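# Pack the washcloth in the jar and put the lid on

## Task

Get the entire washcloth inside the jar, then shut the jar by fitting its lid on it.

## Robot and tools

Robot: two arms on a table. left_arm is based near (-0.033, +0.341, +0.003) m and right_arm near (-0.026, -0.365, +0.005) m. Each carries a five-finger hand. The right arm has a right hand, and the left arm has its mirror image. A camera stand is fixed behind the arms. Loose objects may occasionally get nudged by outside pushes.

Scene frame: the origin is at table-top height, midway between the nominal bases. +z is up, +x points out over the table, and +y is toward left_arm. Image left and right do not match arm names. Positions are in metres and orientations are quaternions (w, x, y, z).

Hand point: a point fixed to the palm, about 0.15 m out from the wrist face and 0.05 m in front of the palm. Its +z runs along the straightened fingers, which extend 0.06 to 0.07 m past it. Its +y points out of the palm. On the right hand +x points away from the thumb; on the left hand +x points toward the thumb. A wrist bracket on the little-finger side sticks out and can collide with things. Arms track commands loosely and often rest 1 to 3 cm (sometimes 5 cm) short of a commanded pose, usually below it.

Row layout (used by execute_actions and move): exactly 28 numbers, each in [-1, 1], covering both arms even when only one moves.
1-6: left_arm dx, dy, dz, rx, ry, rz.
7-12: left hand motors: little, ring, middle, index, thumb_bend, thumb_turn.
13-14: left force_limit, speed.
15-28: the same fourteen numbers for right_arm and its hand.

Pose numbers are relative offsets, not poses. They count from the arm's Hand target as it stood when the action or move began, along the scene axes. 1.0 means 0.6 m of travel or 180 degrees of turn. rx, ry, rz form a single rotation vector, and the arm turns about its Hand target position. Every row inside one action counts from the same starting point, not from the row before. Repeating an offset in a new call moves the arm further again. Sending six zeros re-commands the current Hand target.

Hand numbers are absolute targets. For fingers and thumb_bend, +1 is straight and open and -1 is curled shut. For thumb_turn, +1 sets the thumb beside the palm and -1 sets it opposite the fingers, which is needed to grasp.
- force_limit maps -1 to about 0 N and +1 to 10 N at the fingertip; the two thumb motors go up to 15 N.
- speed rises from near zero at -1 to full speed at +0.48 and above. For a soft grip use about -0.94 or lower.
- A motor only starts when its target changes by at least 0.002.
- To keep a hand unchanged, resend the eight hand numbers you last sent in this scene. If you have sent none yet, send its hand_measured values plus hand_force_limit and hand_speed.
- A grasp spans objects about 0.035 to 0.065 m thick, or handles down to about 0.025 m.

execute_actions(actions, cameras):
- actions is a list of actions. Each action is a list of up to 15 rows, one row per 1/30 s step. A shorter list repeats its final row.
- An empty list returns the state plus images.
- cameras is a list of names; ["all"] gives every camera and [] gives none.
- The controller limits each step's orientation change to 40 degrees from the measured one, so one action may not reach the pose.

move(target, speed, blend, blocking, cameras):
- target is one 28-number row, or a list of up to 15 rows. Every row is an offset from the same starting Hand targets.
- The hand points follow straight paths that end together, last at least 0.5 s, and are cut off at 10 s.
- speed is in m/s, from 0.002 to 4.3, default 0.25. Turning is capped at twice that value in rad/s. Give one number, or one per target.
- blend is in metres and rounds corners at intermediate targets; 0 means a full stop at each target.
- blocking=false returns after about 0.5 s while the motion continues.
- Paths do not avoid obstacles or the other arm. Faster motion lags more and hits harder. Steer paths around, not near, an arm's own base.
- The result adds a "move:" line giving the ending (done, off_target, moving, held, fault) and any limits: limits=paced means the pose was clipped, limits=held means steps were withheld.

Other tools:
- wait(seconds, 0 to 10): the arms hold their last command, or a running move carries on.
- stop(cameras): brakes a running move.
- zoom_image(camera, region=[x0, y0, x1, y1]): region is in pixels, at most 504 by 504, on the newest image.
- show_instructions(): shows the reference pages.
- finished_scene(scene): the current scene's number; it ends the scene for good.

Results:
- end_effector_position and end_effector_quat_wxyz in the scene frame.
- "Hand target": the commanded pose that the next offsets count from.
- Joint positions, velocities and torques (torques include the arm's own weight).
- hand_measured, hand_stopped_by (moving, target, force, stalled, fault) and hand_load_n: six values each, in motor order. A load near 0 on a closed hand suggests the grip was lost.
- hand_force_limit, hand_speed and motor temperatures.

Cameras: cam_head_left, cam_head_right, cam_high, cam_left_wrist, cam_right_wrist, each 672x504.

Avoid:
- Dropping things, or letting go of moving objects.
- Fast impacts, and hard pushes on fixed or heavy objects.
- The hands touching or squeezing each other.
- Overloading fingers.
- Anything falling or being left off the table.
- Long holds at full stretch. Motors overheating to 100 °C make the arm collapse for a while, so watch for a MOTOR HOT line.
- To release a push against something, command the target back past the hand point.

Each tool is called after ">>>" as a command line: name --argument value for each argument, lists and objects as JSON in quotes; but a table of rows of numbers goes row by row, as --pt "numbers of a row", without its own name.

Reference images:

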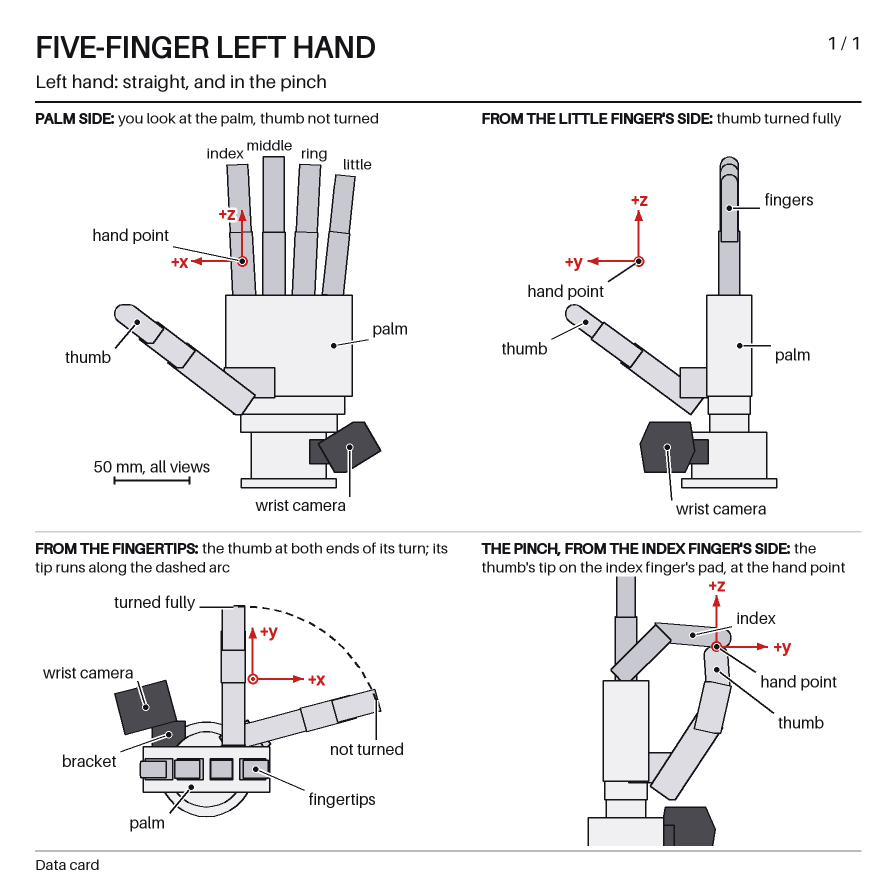

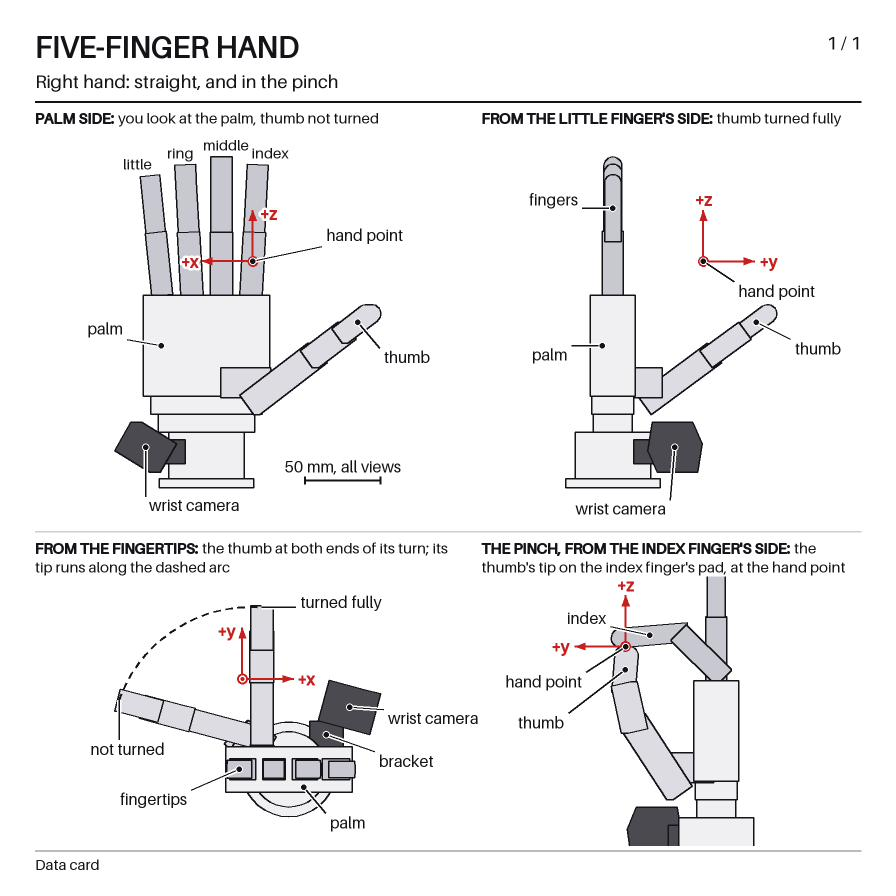

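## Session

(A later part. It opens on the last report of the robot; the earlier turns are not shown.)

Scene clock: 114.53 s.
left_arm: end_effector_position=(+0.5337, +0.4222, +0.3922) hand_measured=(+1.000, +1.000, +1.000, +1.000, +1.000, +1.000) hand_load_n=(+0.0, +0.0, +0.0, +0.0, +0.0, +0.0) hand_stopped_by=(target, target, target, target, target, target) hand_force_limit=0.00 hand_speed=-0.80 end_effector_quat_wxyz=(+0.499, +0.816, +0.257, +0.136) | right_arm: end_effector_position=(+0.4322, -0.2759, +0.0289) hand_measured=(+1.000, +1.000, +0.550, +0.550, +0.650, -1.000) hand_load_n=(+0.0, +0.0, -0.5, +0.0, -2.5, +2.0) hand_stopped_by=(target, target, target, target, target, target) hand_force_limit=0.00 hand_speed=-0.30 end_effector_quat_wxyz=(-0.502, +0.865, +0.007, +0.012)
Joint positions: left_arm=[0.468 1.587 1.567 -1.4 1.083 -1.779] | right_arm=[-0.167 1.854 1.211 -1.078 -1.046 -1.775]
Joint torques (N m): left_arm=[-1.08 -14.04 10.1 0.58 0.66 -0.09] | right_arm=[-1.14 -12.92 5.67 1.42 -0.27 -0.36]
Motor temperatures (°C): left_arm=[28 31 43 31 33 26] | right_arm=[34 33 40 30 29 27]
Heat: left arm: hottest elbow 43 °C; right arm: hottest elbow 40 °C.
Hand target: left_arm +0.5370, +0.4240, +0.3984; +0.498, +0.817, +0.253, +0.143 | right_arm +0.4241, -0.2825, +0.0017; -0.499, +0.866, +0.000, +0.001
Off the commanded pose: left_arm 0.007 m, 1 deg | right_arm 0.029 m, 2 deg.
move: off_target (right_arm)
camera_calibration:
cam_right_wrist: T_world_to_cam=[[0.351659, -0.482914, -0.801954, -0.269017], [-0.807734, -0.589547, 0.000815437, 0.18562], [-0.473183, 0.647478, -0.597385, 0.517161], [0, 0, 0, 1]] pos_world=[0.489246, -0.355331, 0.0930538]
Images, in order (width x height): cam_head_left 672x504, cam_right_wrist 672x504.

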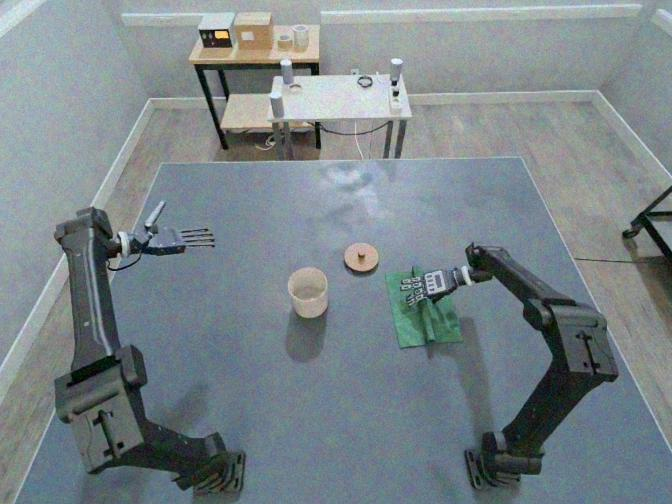

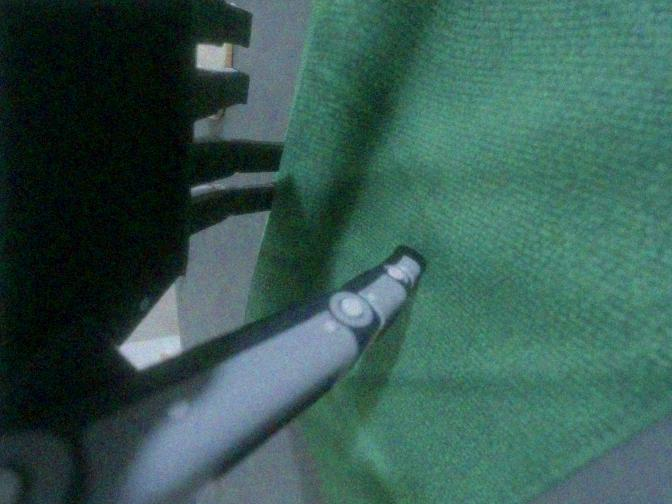

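>>> move --target '[0,0,0,0,0,0,1,1,1,1,1,1,0,-0.8,0.003,0,0.015,0,0,0,1,1,-0.1,-0.1,0.2,-1,-0.3,-0.85]' --speed 0.05 --cameras '["cam_head_left","cam_high","cam_right_wrist"]'

>>> zoom_image --camera "cam_head_left" --region '[380, 250, 480, 350]'

>>> zoom_image --camera "cam_high" --region '[180, 150, 320, 290]'

Scene clock: 121.97 s.
left_arm: end_effector_position=(+0.5337, +0.4222, +0.3922) hand_measured=(+1.000, +1.000, +1.000, +1.000, +1.000, +1.000) hand_load_n=(-0.5, +0.0, -0.5, +0.0, +0.0, +0.0) hand_stopped_by=(target, target, target, target, target, target) hand_force_limit=0.00 hand_speed=-0.80 end_effector_quat_wxyz=(+0.499, +0.816, +0.257, +0.136) | right_arm: end_effector_position=(+0.4329, -0.2791, +0.0280) hand_measured=(+1.000, +1.000, -0.100, -0.100, +0.200, -1.000) hand_load_n=(+0.0, +0.0, +0.5, +0.0, +0.5, +0.0) hand_stopped_by=(target, target, target, target, target, target) hand_force_limit=-0.30 hand_speed=-0.85 end_effector_quat_wxyz=(-0.500, +0.866, +0.008, +0.014)
Joint positions: left_arm=[0.468 1.587 1.567 -1.4 1.083 -1.779] | right_arm=[-0.172 1.854 1.211 -1.078 -1.041 -1.783]
Joint torques (N m): left_arm=[-1.14 -14.04 10.07 0.61 0.64 -0.08] | right_arm=[-0.73 -13.8 6.69 0.53 -0.48 -0.26]
Heat: left arm: hottest elbow 43 °C; right arm: hottest elbow 39 °C.
Hand target: left_arm +0.5370, +0.4240, +0.3984; +0.498, +0.817, +0.253, +0.143 | right_arm +0.4259, -0.2824, +0.0107; -0.499, +0.866, +0.000, +0.001
Off the commanded pose: left_arm 0.007 m, 1 deg | right_arm 0.019 m, 2 deg.
move: off_target (right_arm)
camera_calibration:
cam_right_wrist: T_world_to_cam=[[0.357072, -0.486969, -0.797095, -0.275175], [-0.807761, -0.589508, -0.00170188, 0.18449], [-0.469065, 0.64447, -0.603851, 0.516669], [0, 0, 0, 1]] pos_world=[0.489633, -0.358221, 0.0929647]
Images, in order (width x height): cam_head_left 672x504, cam_high 672x504, cam_right_wrist 672x504.

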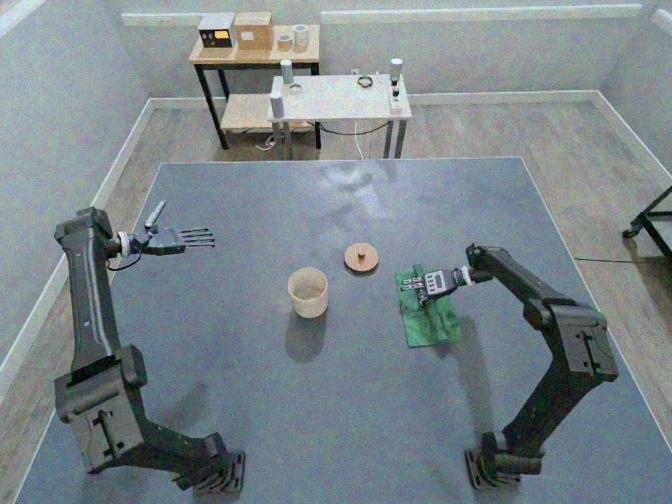

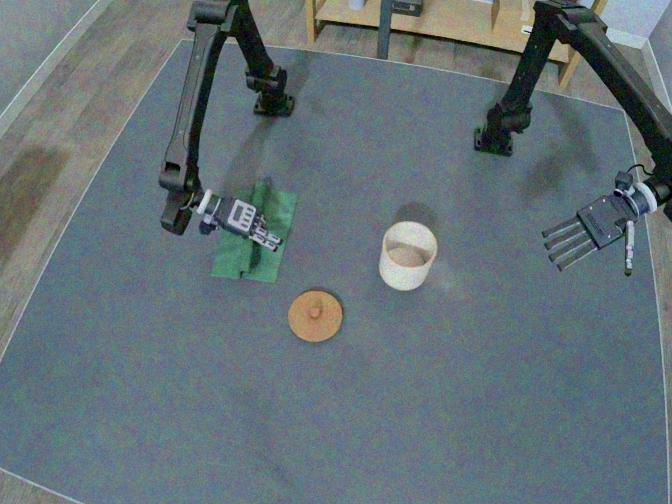

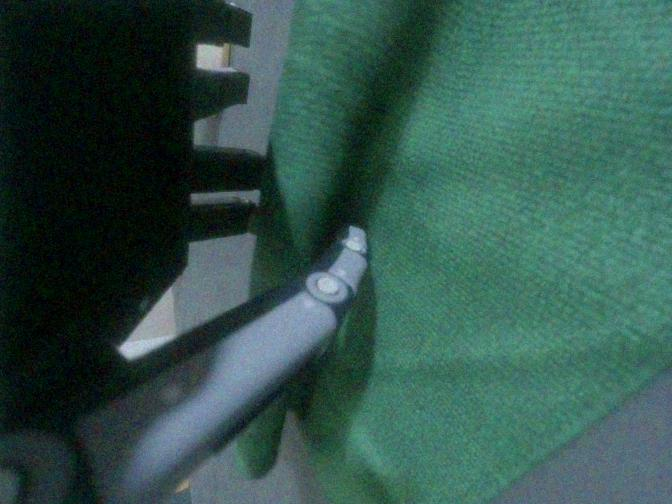

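Scaled by 5.040 from the camera's 672x504 image, which has a finer 960x720 frame.

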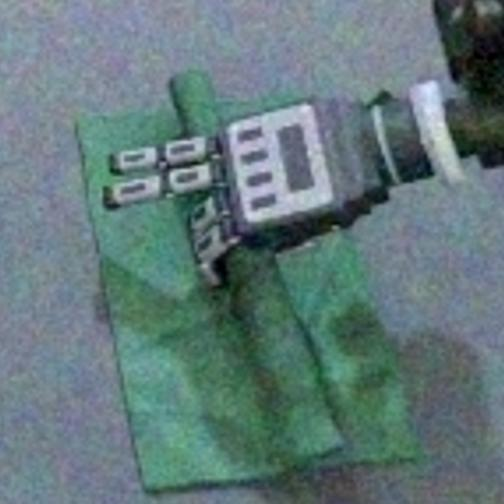

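Scaled by 3.600 from the camera's 672x504 image, which has a finer 960x720 frame.

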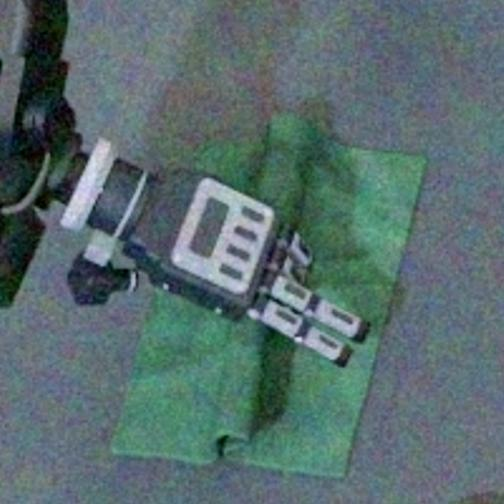

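>>> move --target '[0,0,0,0,0,0,1,1,1,1,1,1,0,-0.8,0,0,0.005,0,0,0,1,1,-0.5,-0.5,-0.2,-1,-0.2,-0.85]' --speed 0.05 --cameras '["cam_head_left","cam_high","cam_right_wrist"]'

>>> zoom_image --camera "cam_head_left" --region '[380, 250, 480, 350]'

Scene clock: 125.43 s.
left_arm: end_effector_position=(+0.5337, +0.4222, +0.3922) hand_measured=(+1.000, +1.000, +1.000, +1.000, +1.000, +1.000) hand_load_n=(+0.0, +0.0, +0.0, +0.0, +0.0, +0.0) hand_stopped_by=(target, target, target, target, target, target) hand_force_limit=0.00 hand_speed=-0.80 end_effector_quat_wxyz=(+0.499, +0.816, +0.257, +0.136) | right_arm: end_effector_position=(+0.4329, -0.2794, +0.0278) hand_measured=(+1.000, +1.000, -0.138, -0.166, +0.168, -1.000) hand_load_n=(+0.0, +0.0, +5.0, +5.0, +6.0, -1.0) hand_stopped_by=(target, target, force, force, force, target) hand_force_limit=-0.20 hand_speed=-0.85 end_effector_quat_wxyz=(-0.499, +0.866, +0.008, +0.014)
Joint positions: left_arm=[0.468 1.587 1.567 -1.4 1.083 -1.779] | right_arm=[-0.172 1.854 1.211 -1.078 -1.039 -1.783]
Joint torques (N m): left_arm=[-1.38 -14.27 10.07 0.62 0.66 -0.09] | right_arm=[-0.73 -14.15 6.89 0.25 -0.55 -0.26]
Heat: left arm: hottest elbow 43 °C; right arm: hottest elbow 39 °C.
Hand target: left_arm +0.5370, +0.4240, +0.3984; +0.498, +0.817, +0.253, +0.143 | right_arm +0.4259, -0.2824, +0.0137; -0.499, +0.867, +0.000, +0.000
Off the commanded pose: left_arm 0.007 m, 1 deg | right_arm 0.016 m, 2 deg.
move: off_target (right_arm)
camera_calibration:
cam_right_wrist: T_world_to_cam=[[0.357084, -0.488303, -0.796273, -0.275825], [-0.80759, -0.589744, -0.000506696, 0.184074], [-0.46935, 0.643243, -0.604937, 0.516426], [0, 0, 0, 1]] pos_world=[0.489533, -0.358317, 0.0928664]
Images, in order (width x height): cam_head_left 672x504, cam_high 672x504, cam_right_wrist 672x504.

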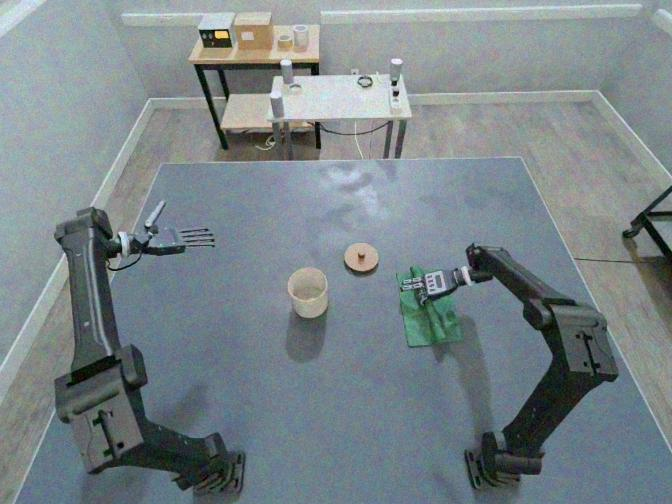

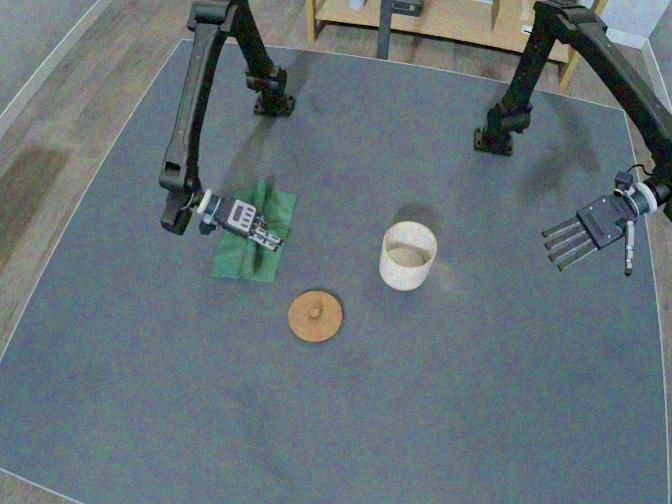

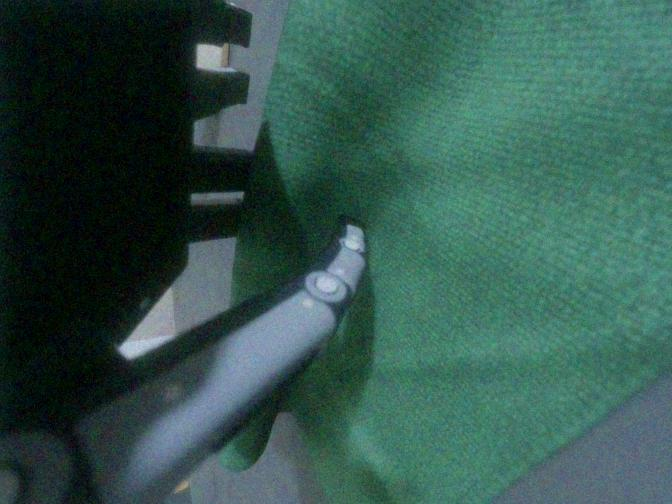

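Scaled by 5.040 from the camera's 672x504 image, which has a finer 960x720 frame.

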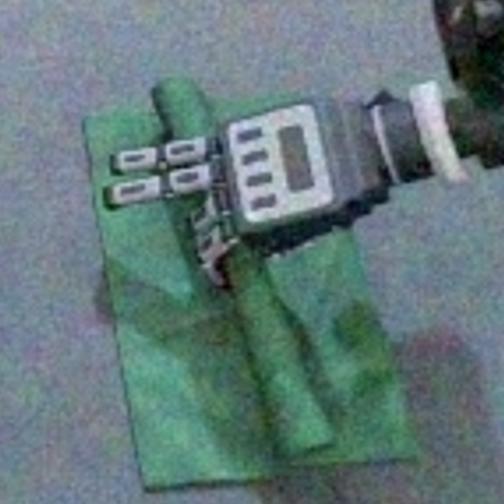

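>>> move --target '[0,0,0,0,0,0,1,1,1,1,1,1,0,-0.8,0,0,0.2,0,0,0,1,1,-0.5,-0.5,-0.2,-1,-0.2,-0.85]' --speed 0.12 --cameras '["cam_head_left","cam_high","cam_right_wrist"]'

>>> zoom_image --camera "cam_head_left" --region '[360, 200, 520, 360]'

Scene clock: 129.10 s.
left_arm: end_effector_position=(+0.5337, +0.4222, +0.3922) hand_measured=(+1.000, +1.000, +1.000, +1.000, +1.000, +1.000) hand_load_n=(+0.0, +0.0, +0.0, +0.0, +0.0, +0.0) hand_stopped_by=(target, target, target, target, target, target) hand_force_limit=0.00 hand_speed=-0.80 end_effector_quat_wxyz=(+0.499, +0.816, +0.257, +0.136) | right_arm: end_effector_position=(+0.4081, -0.2770, +0.1194) hand_measured=(+1.000, +1.000, -0.138, -0.166, +0.168, -1.000) hand_load_n=(+0.0, +0.0, +5.0, +5.0, +6.0, -0.5) hand_stopped_by=(target, target, force, force, force, target) hand_force_limit=-0.20 hand_speed=-0.85 end_effector_quat_wxyz=(-0.502, +0.864, -0.011, -0.020)
Joint positions: left_arm=[0.468 1.587 1.567 -1.4 1.083 -1.779] | right_arm=[-0.172 1.721 1.283 -1.364 -1.038 -1.784]
Joint torques (N m): left_arm=[-1.14 -14.15 10.06 0.59 0.65 -0.1] | right_arm=[-0.79 -15.5 12.45 -0.09 -0.59 -0.24]
Heat: left arm: hottest elbow 44 °C; right arm: hottest elbow 39 °C.
Hand target: left_arm +0.5370, +0.4240, +0.3984; +0.498, +0.817, +0.253, +0.143 | right_arm +0.4258, -0.2824, +0.1338; -0.499, +0.867, +0.000, +0.001
Off the commanded pose: left_arm 0.007 m, 1 deg | right_arm 0.023 m, 3 deg.
move: off_target (right_arm)
camera_calibration:
cam_right_wrist: T_world_to_cam=[[0.292532, -0.482435, -0.82564, -0.16142], [-0.804939, -0.590342, 0.0597486, 0.157168], [-0.516235, 0.647112, -0.561024, 0.573686], [0, 0, 0, 1]] pos_world=[0.469888, -0.356331, 0.179186]
Images, in order (width x height): cam_head_left 672x504, cam_high 672x504, cam_right_wrist 672x504.

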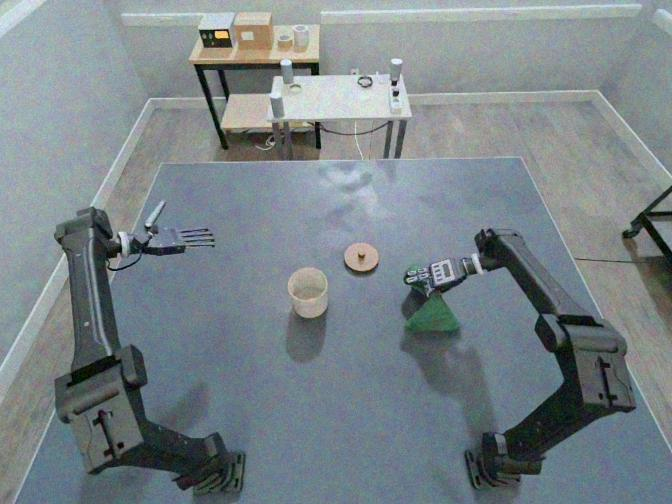

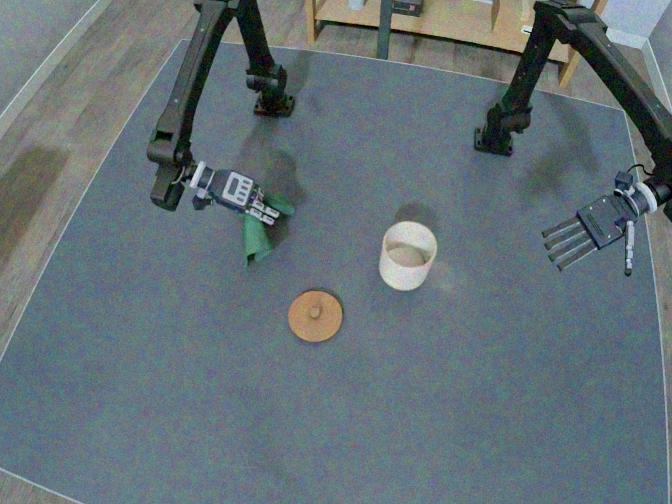

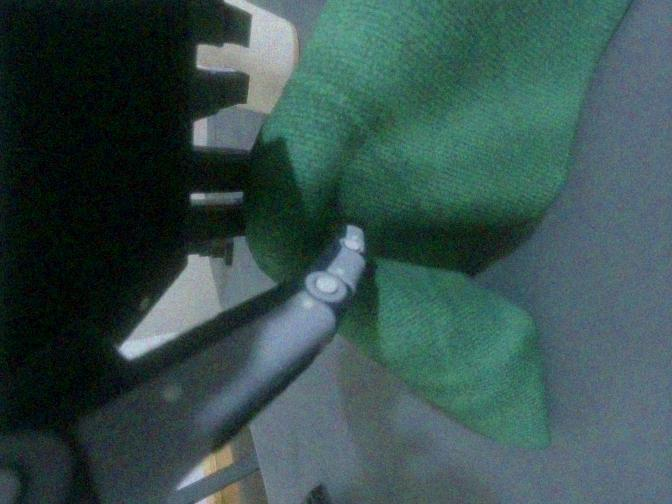

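Scaled by 3.150 from the camera's 672x504 image, which has a finer 960x720 frame.

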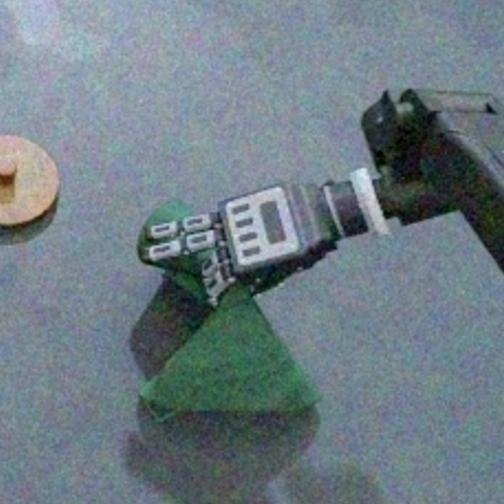

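>>> move --pt "0 0 0 0 0 0 1 1 1 1 1 1 0 -0.8 0 0 0.36 0 0 0 1 1 -0.5 -0.5 -0.2 -1 -0.2 -0.85" --pt "0 0 0 0 0 0 1 1 1 1 1 1 0 -0.8 0.065 0.645 0.40 0 0 0 1 1 -0.5 -0.5 -0.2 -1 -0.2 -0.85" --blend '[0.08, 0]' --speed 0.2 --cameras '["all"]'

>>> zoom_image --camera "cam_head_left" --region '[250, 170, 450, 350]'

>>> zoom_image --camera "cam_high" --region '[320, 150, 480, 310]'

Scene clock: 140.20 s.
left_arm: end_effector_position=(+0.5337, +0.4222, +0.3922) hand_measured=(+1.000, +1.000, +1.000, +1.000, +1.000, +1.000) hand_load_n=(+0.0, +0.0, +0.0, +0.5, +0.0, +0.0) hand_stopped_by=(target, target, target, target, target, target) hand_force_limit=0.00 hand_speed=-0.80 end_effector_quat_wxyz=(+0.499, +0.816, +0.257, +0.136) | right_arm: end_effector_position=(+0.4543, +0.0963, +0.3663) hand_measured=(+1.000, +1.000, -0.138, -0.166, +0.168, -1.000) hand_load_n=(+0.0, +0.0, +5.0, +5.0, +6.0, -0.5) hand_stopped_by=(target, target, force, force, force, target) hand_force_limit=-0.20 hand_speed=-0.85 end_effector_quat_wxyz=(-0.496, +0.868, -0.001, -0.004)
Joint positions: left_arm=[0.468 1.587 1.567 -1.4 1.083 -1.779] | right_arm=[0.5 1.832 2.063 -1.069 -0.82 -0.673]
Joint torques (N m): left_arm=[-1.14 -14.1 10.09 0.59 0.66 -0.08] | right_arm=[-0.03 -17.03 15.72 1.5 -0.29 -0.06]
Heat: left arm: hottest elbow 44 °C; right arm: hottest elbow 41 °C.
Hand target: left_arm +0.5370, +0.4240, +0.3984; +0.498, +0.817, +0.253, +0.143 | right_arm +0.4650, +0.1045, +0.3739; -0.499, +0.866, +0.000, +0.001
Off the commanded pose: left_arm 0.007 m, 1 deg | right_arm 0.015 m, 1 deg.
move: off_target (right_arm)
camera_calibration:
cam_right_wrist: T_world_to_cam=[[0.324763, -0.493046, -0.807115, 0.188577], [-0.805579, -0.591327, 0.0370809, 0.408719], [-0.495551, 0.638153, -0.589228, 0.496223], [0, 0, 0, 1]] pos_world=[0.513917, 0.0179978, 0.429437]

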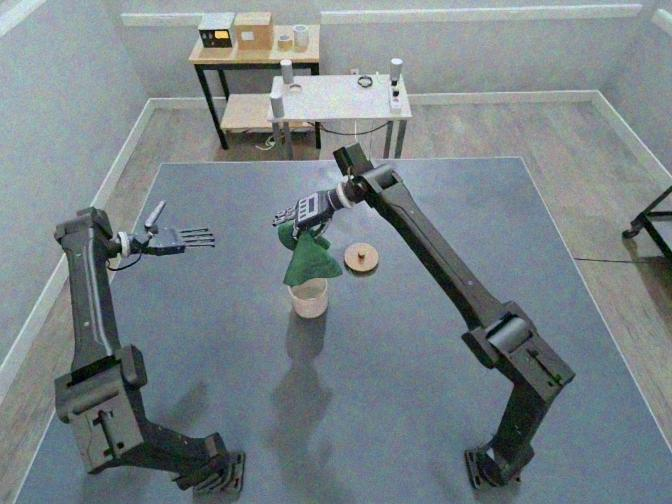

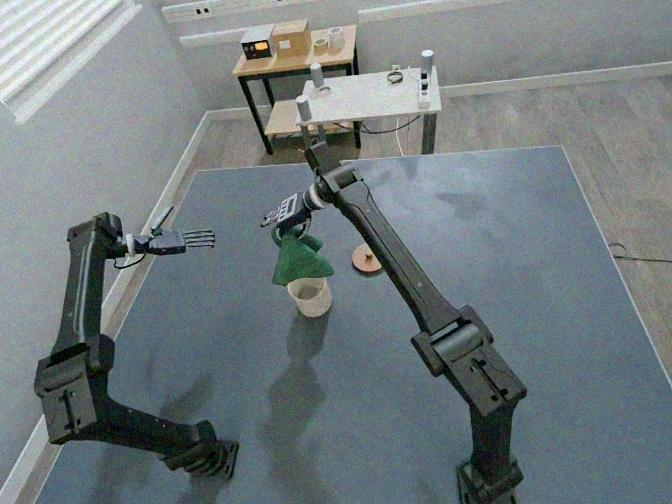

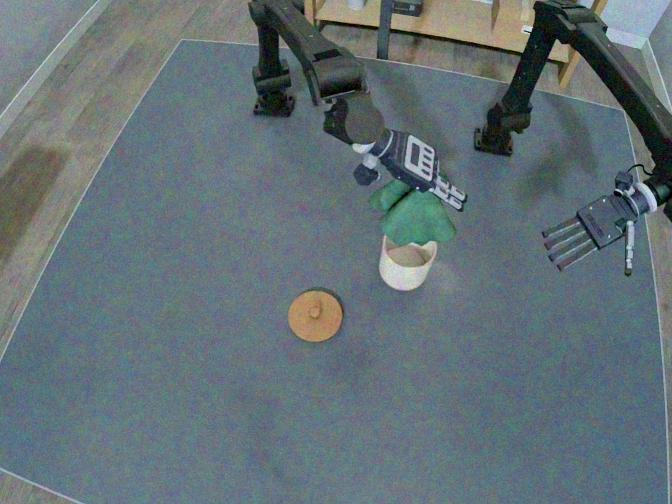

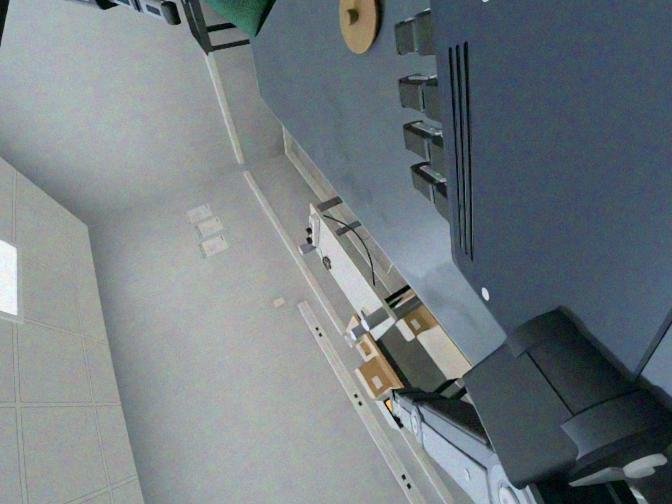

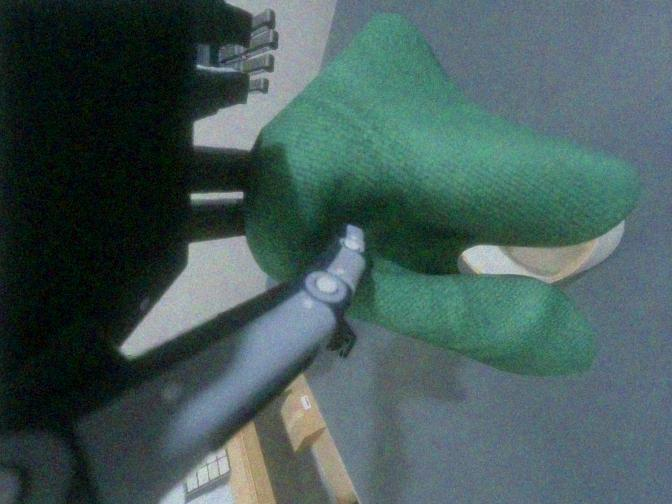

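Scaled by 2.520 from the camera's 672x504 image, which has a finer 960x720 frame.

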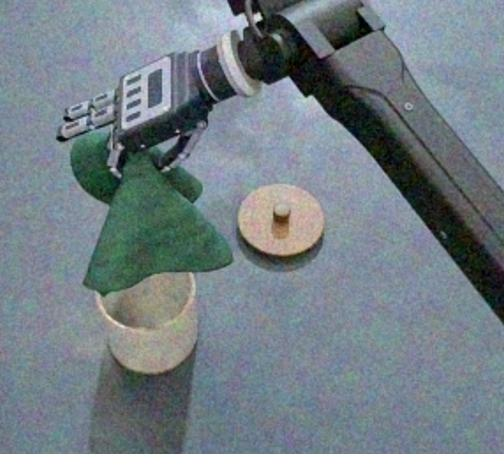

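Scaled by 3.150 from the camera's 672x504 image, which has a finer 960x720 frame.

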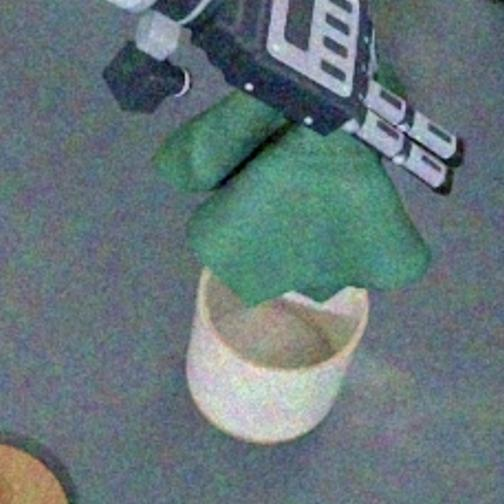

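>>> move --target '[0,0,0,0,0,0,1,1,1,1,1,1,0,-0.8,-0.015,0.034,-0.22,0,0,0,1,1,-0.5,-0.5,-0.2,-1,-0.2,-0.85]' --speed 0.12 --cameras '["cam_head_left","cam_head_right","cam_high","cam_right_wrist"]'

>>> zoom_image --camera "cam_head_left" --region '[250, 190, 430, 350]'

>>> zoom_image --camera "cam_high" --region '[320, 150, 480, 310]'

Scene clock: 165.47 s.
left_arm: end_effector_position=(+0.5337, +0.4222, +0.3922) hand_measured=(+1.000, +1.000, +1.000, +1.000, +1.000, +1.000) hand_load_n=(+0.0, +0.0, +0.0, +0.5, +0.0, +0.0) hand_stopped_by=(target, target, target, target, target, target) hand_force_limit=0.00 hand_speed=-0.80 end_effector_quat_wxyz=(+0.499, +0.816, +0.257, +0.136) | right_arm: end_effector_position=(+0.4612, +0.1188, +0.2553) hand_measured=(+1.000, +1.000, -0.138, -0.166, +0.168, -1.000) hand_load_n=(+0.0, +0.0, +5.0, +5.0, +6.0, -0.5) hand_stopped_by=(target, target, force, force, force, target) hand_force_limit=-0.20 hand_speed=-0.85 end_effector_quat_wxyz=(-0.503, +0.864, +0.002, +0.009)
Joint positions: left_arm=[0.468 1.587 1.567 -1.4 1.083 -1.779] | right_arm=[0.525 1.833 1.761 -0.711 -0.796 -0.64]
Joint torques (N m): left_arm=[-1.2 -14.1 10.09 0.62 0.66 -0.08] | right_arm=[0.79 -19.37 9.59 2.45 -0.25 -0.04]
Motor temperatures (°C): left_arm=[28 31 45 31 33 26] | right_arm=[34 35 46 29 28 27]
Heat: left arm: hottest elbow 45 °C; right arm: hottest elbow 46 °C.
Hand target: left_arm +0.5370, +0.4240, +0.3984; +0.498, +0.817, +0.253, +0.143 | right_arm +0.4559, +0.1249, +0.2418; -0.499, +0.866, +0.000, +0.001
Off the commanded pose: left_arm 0.007 m, 1 deg | right_arm 0.016 m, 1 deg.
move: off_target (right_arm)
camera_calibration:
cam_right_wrist: T_world_to_cam=[[0.342288, -0.48337, -0.805725, 0.0981915], [-0.810918, -0.585124, 0.00653303, 0.44114], [-0.474606, 0.65114, -0.592254, 0.409472], [0, 0, 0, 1]] pos_world=[0.518457, 0.0389608, 0.318745]
Images, in order (width x height): cam_head_left 672x504, cam_head_right 672x504, cam_high 672x504, cam_right_wrist 672x504.

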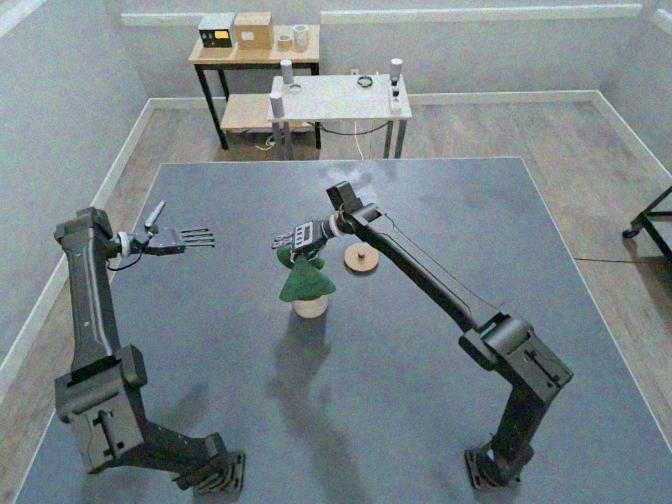

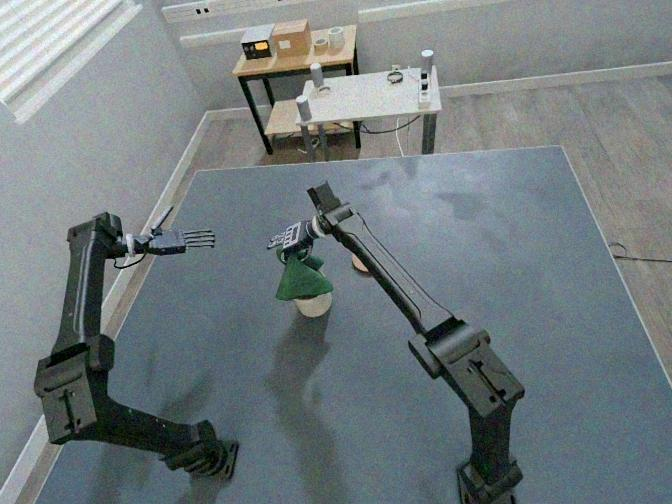

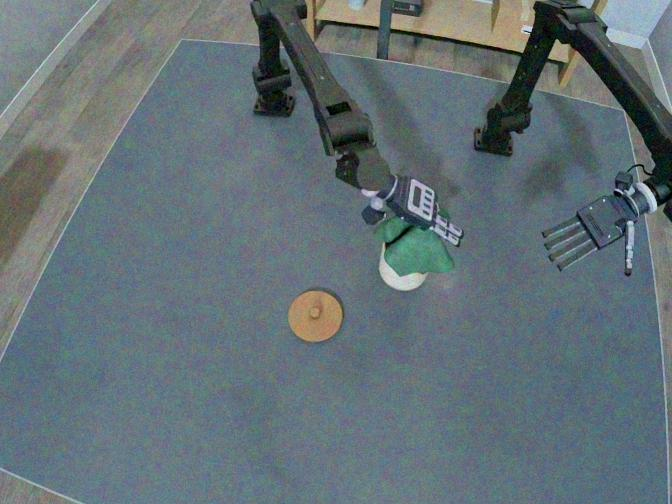

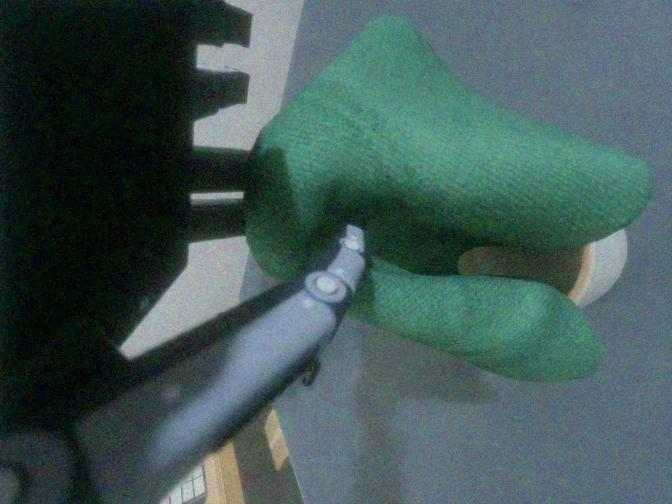

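Scaled by 2.800 from the camera's 672x504 image, which has a finer 960x720 frame.

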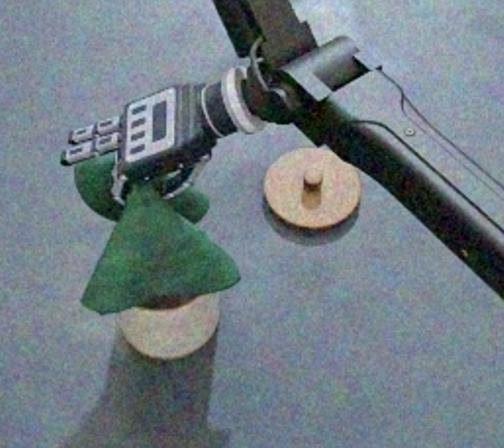

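Scaled by 3.150 from the camera's 672x504 image, which has a finer 960x720 frame.

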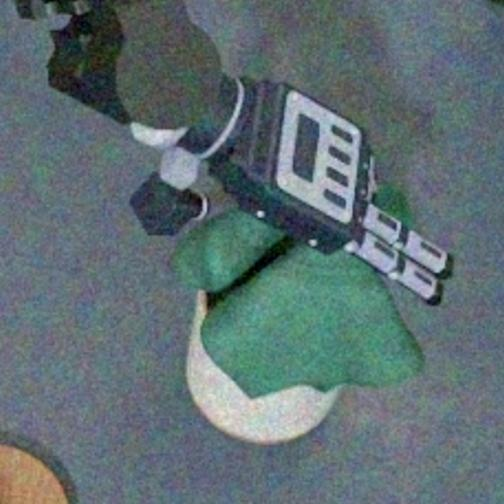

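>>> move --target '[0,0,0,0,0,0,1,1,1,1,1,1,0,-0.8,-0.02,-0.003,-0.12,0,0,0,1,1,-0.5,-0.5,-0.2,-1,-0.2,-0.85]' --speed 0.1 --cameras '["cam_head_left","cam_head_right","cam_high","cam_right_wrist"]'

>>> zoom_image --camera "cam_head_left" --region '[250, 190, 430, 350]'

>>> zoom_image --camera "cam_high" --region '[320, 150, 480, 310]'

Scene clock: 172.53 s.
left_arm: end_effector_position=(+0.5337, +0.4222, +0.3922) hand_measured=(+1.000, +1.000, +1.000, +1.000, +1.000, +1.000) hand_load_n=(+0.0, +0.0, +0.0, +0.0, +0.0, +0.0) hand_stopped_by=(target, target, target, target, target, target) hand_force_limit=0.00 hand_speed=-0.80 end_effector_quat_wxyz=(+0.499, +0.816, +0.257, +0.136) | right_arm: end_effector_position=(+0.4508, +0.1183, +0.1888) hand_measured=(+1.000, +1.000, -0.138, -0.166, +0.168, -1.000) hand_load_n=(+0.0, +0.0, +5.0, +5.5, +5.5, -0.5) hand_stopped_by=(target, target, force, force, force, target) hand_force_limit=-0.20 hand_speed=-0.85 end_effector_quat_wxyz=(-0.505, +0.863, +0.004, +0.013)
Joint positions: left_arm=[0.468 1.587 1.567 -1.4 1.083 -1.779] | right_arm=[0.534 1.833 1.58 -0.515 -0.79 -0.631]
Joint torques (N m): left_arm=[-1.14 -14.27 10.04 0.62 0.66 -0.08] | right_arm=[0.79 -18.37 9.17 2.44 -0.21 -0.06]
Heat: left arm: hottest elbow 45 °C; right arm: hottest elbow 45 °C.
Hand target: left_arm +0.5370, +0.4240, +0.3984; +0.498, +0.817, +0.253, +0.143 | right_arm +0.4440, +0.1231, +0.1699; -0.499, +0.866, +0.000, +0.001
Off the commanded pose: left_arm 0.007 m, 1 deg | right_arm 0.021 m, 2 deg.
move: off_target (right_arm)
camera_calibration:
cam_right_wrist: T_world_to_cam=[[0.348768, -0.478606, -0.805789, 0.044501], [-0.810729, -0.585413, -0.00319411, 0.434618], [-0.470191, 0.654391, -0.592193, 0.363055], [0, 0, 0, 1]] pos_world=[0.507542, 0.0381499, 0.252245]
Images, in order (width x height): cam_head_left 672x504, cam_head_right 672x504, cam_high 672x504, cam_right_wrist 672x504.

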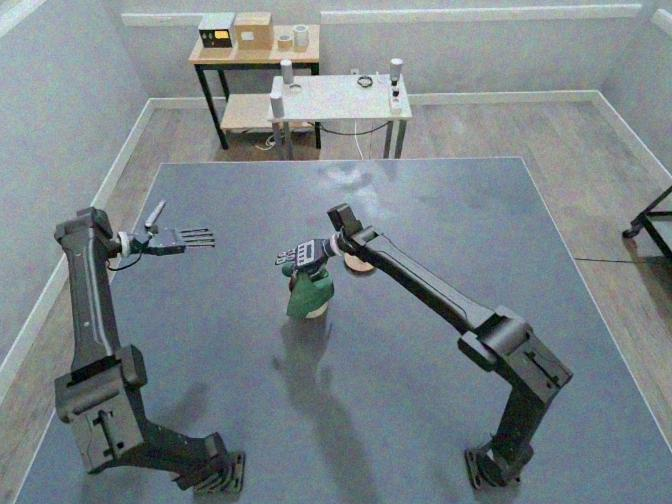

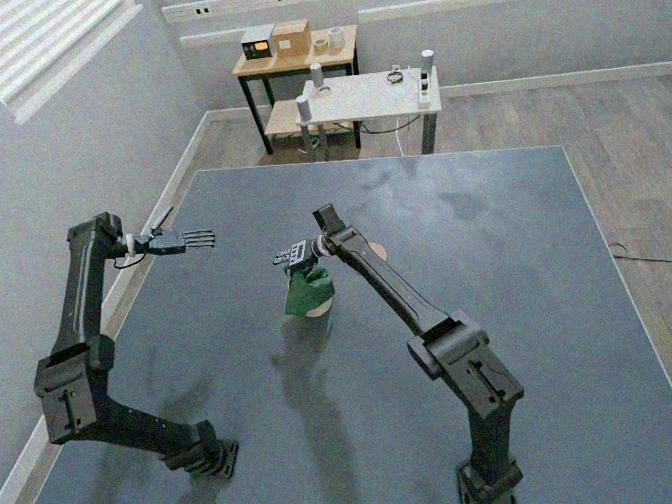

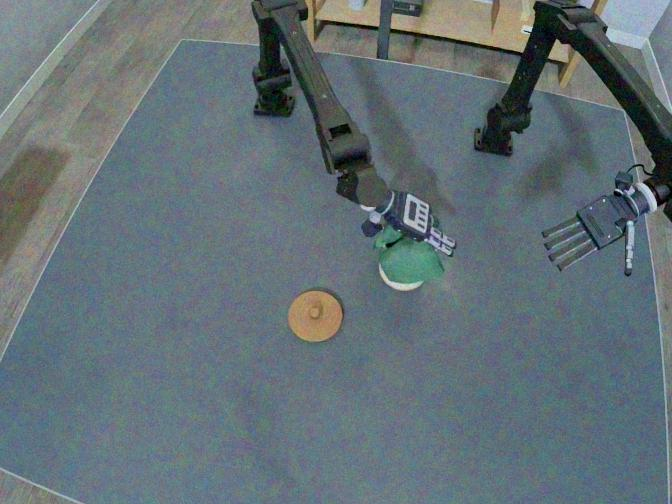

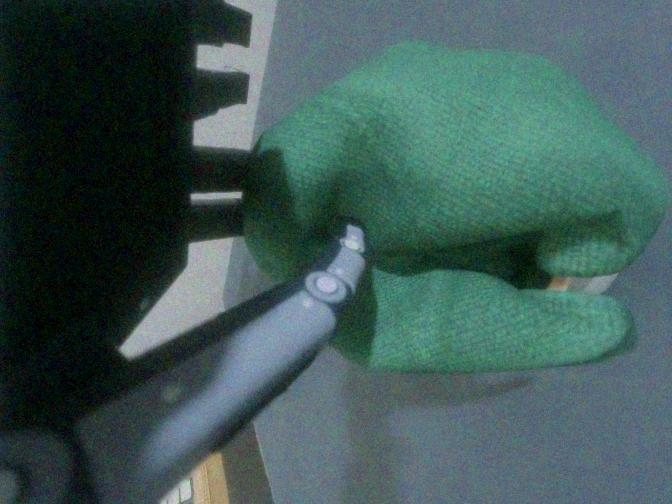

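Scaled by 2.800 from the camera's 672x504 image, which has a finer 960x720 frame.

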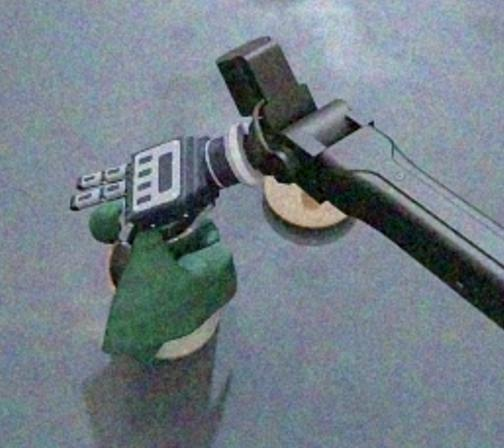

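Scaled by 3.150 from the camera's 672x504 image, which has a finer 960x720 frame.

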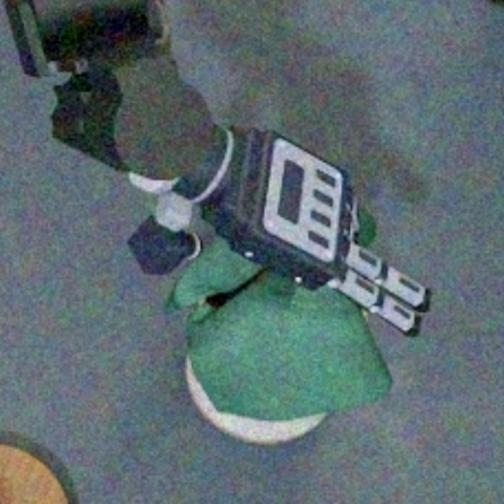

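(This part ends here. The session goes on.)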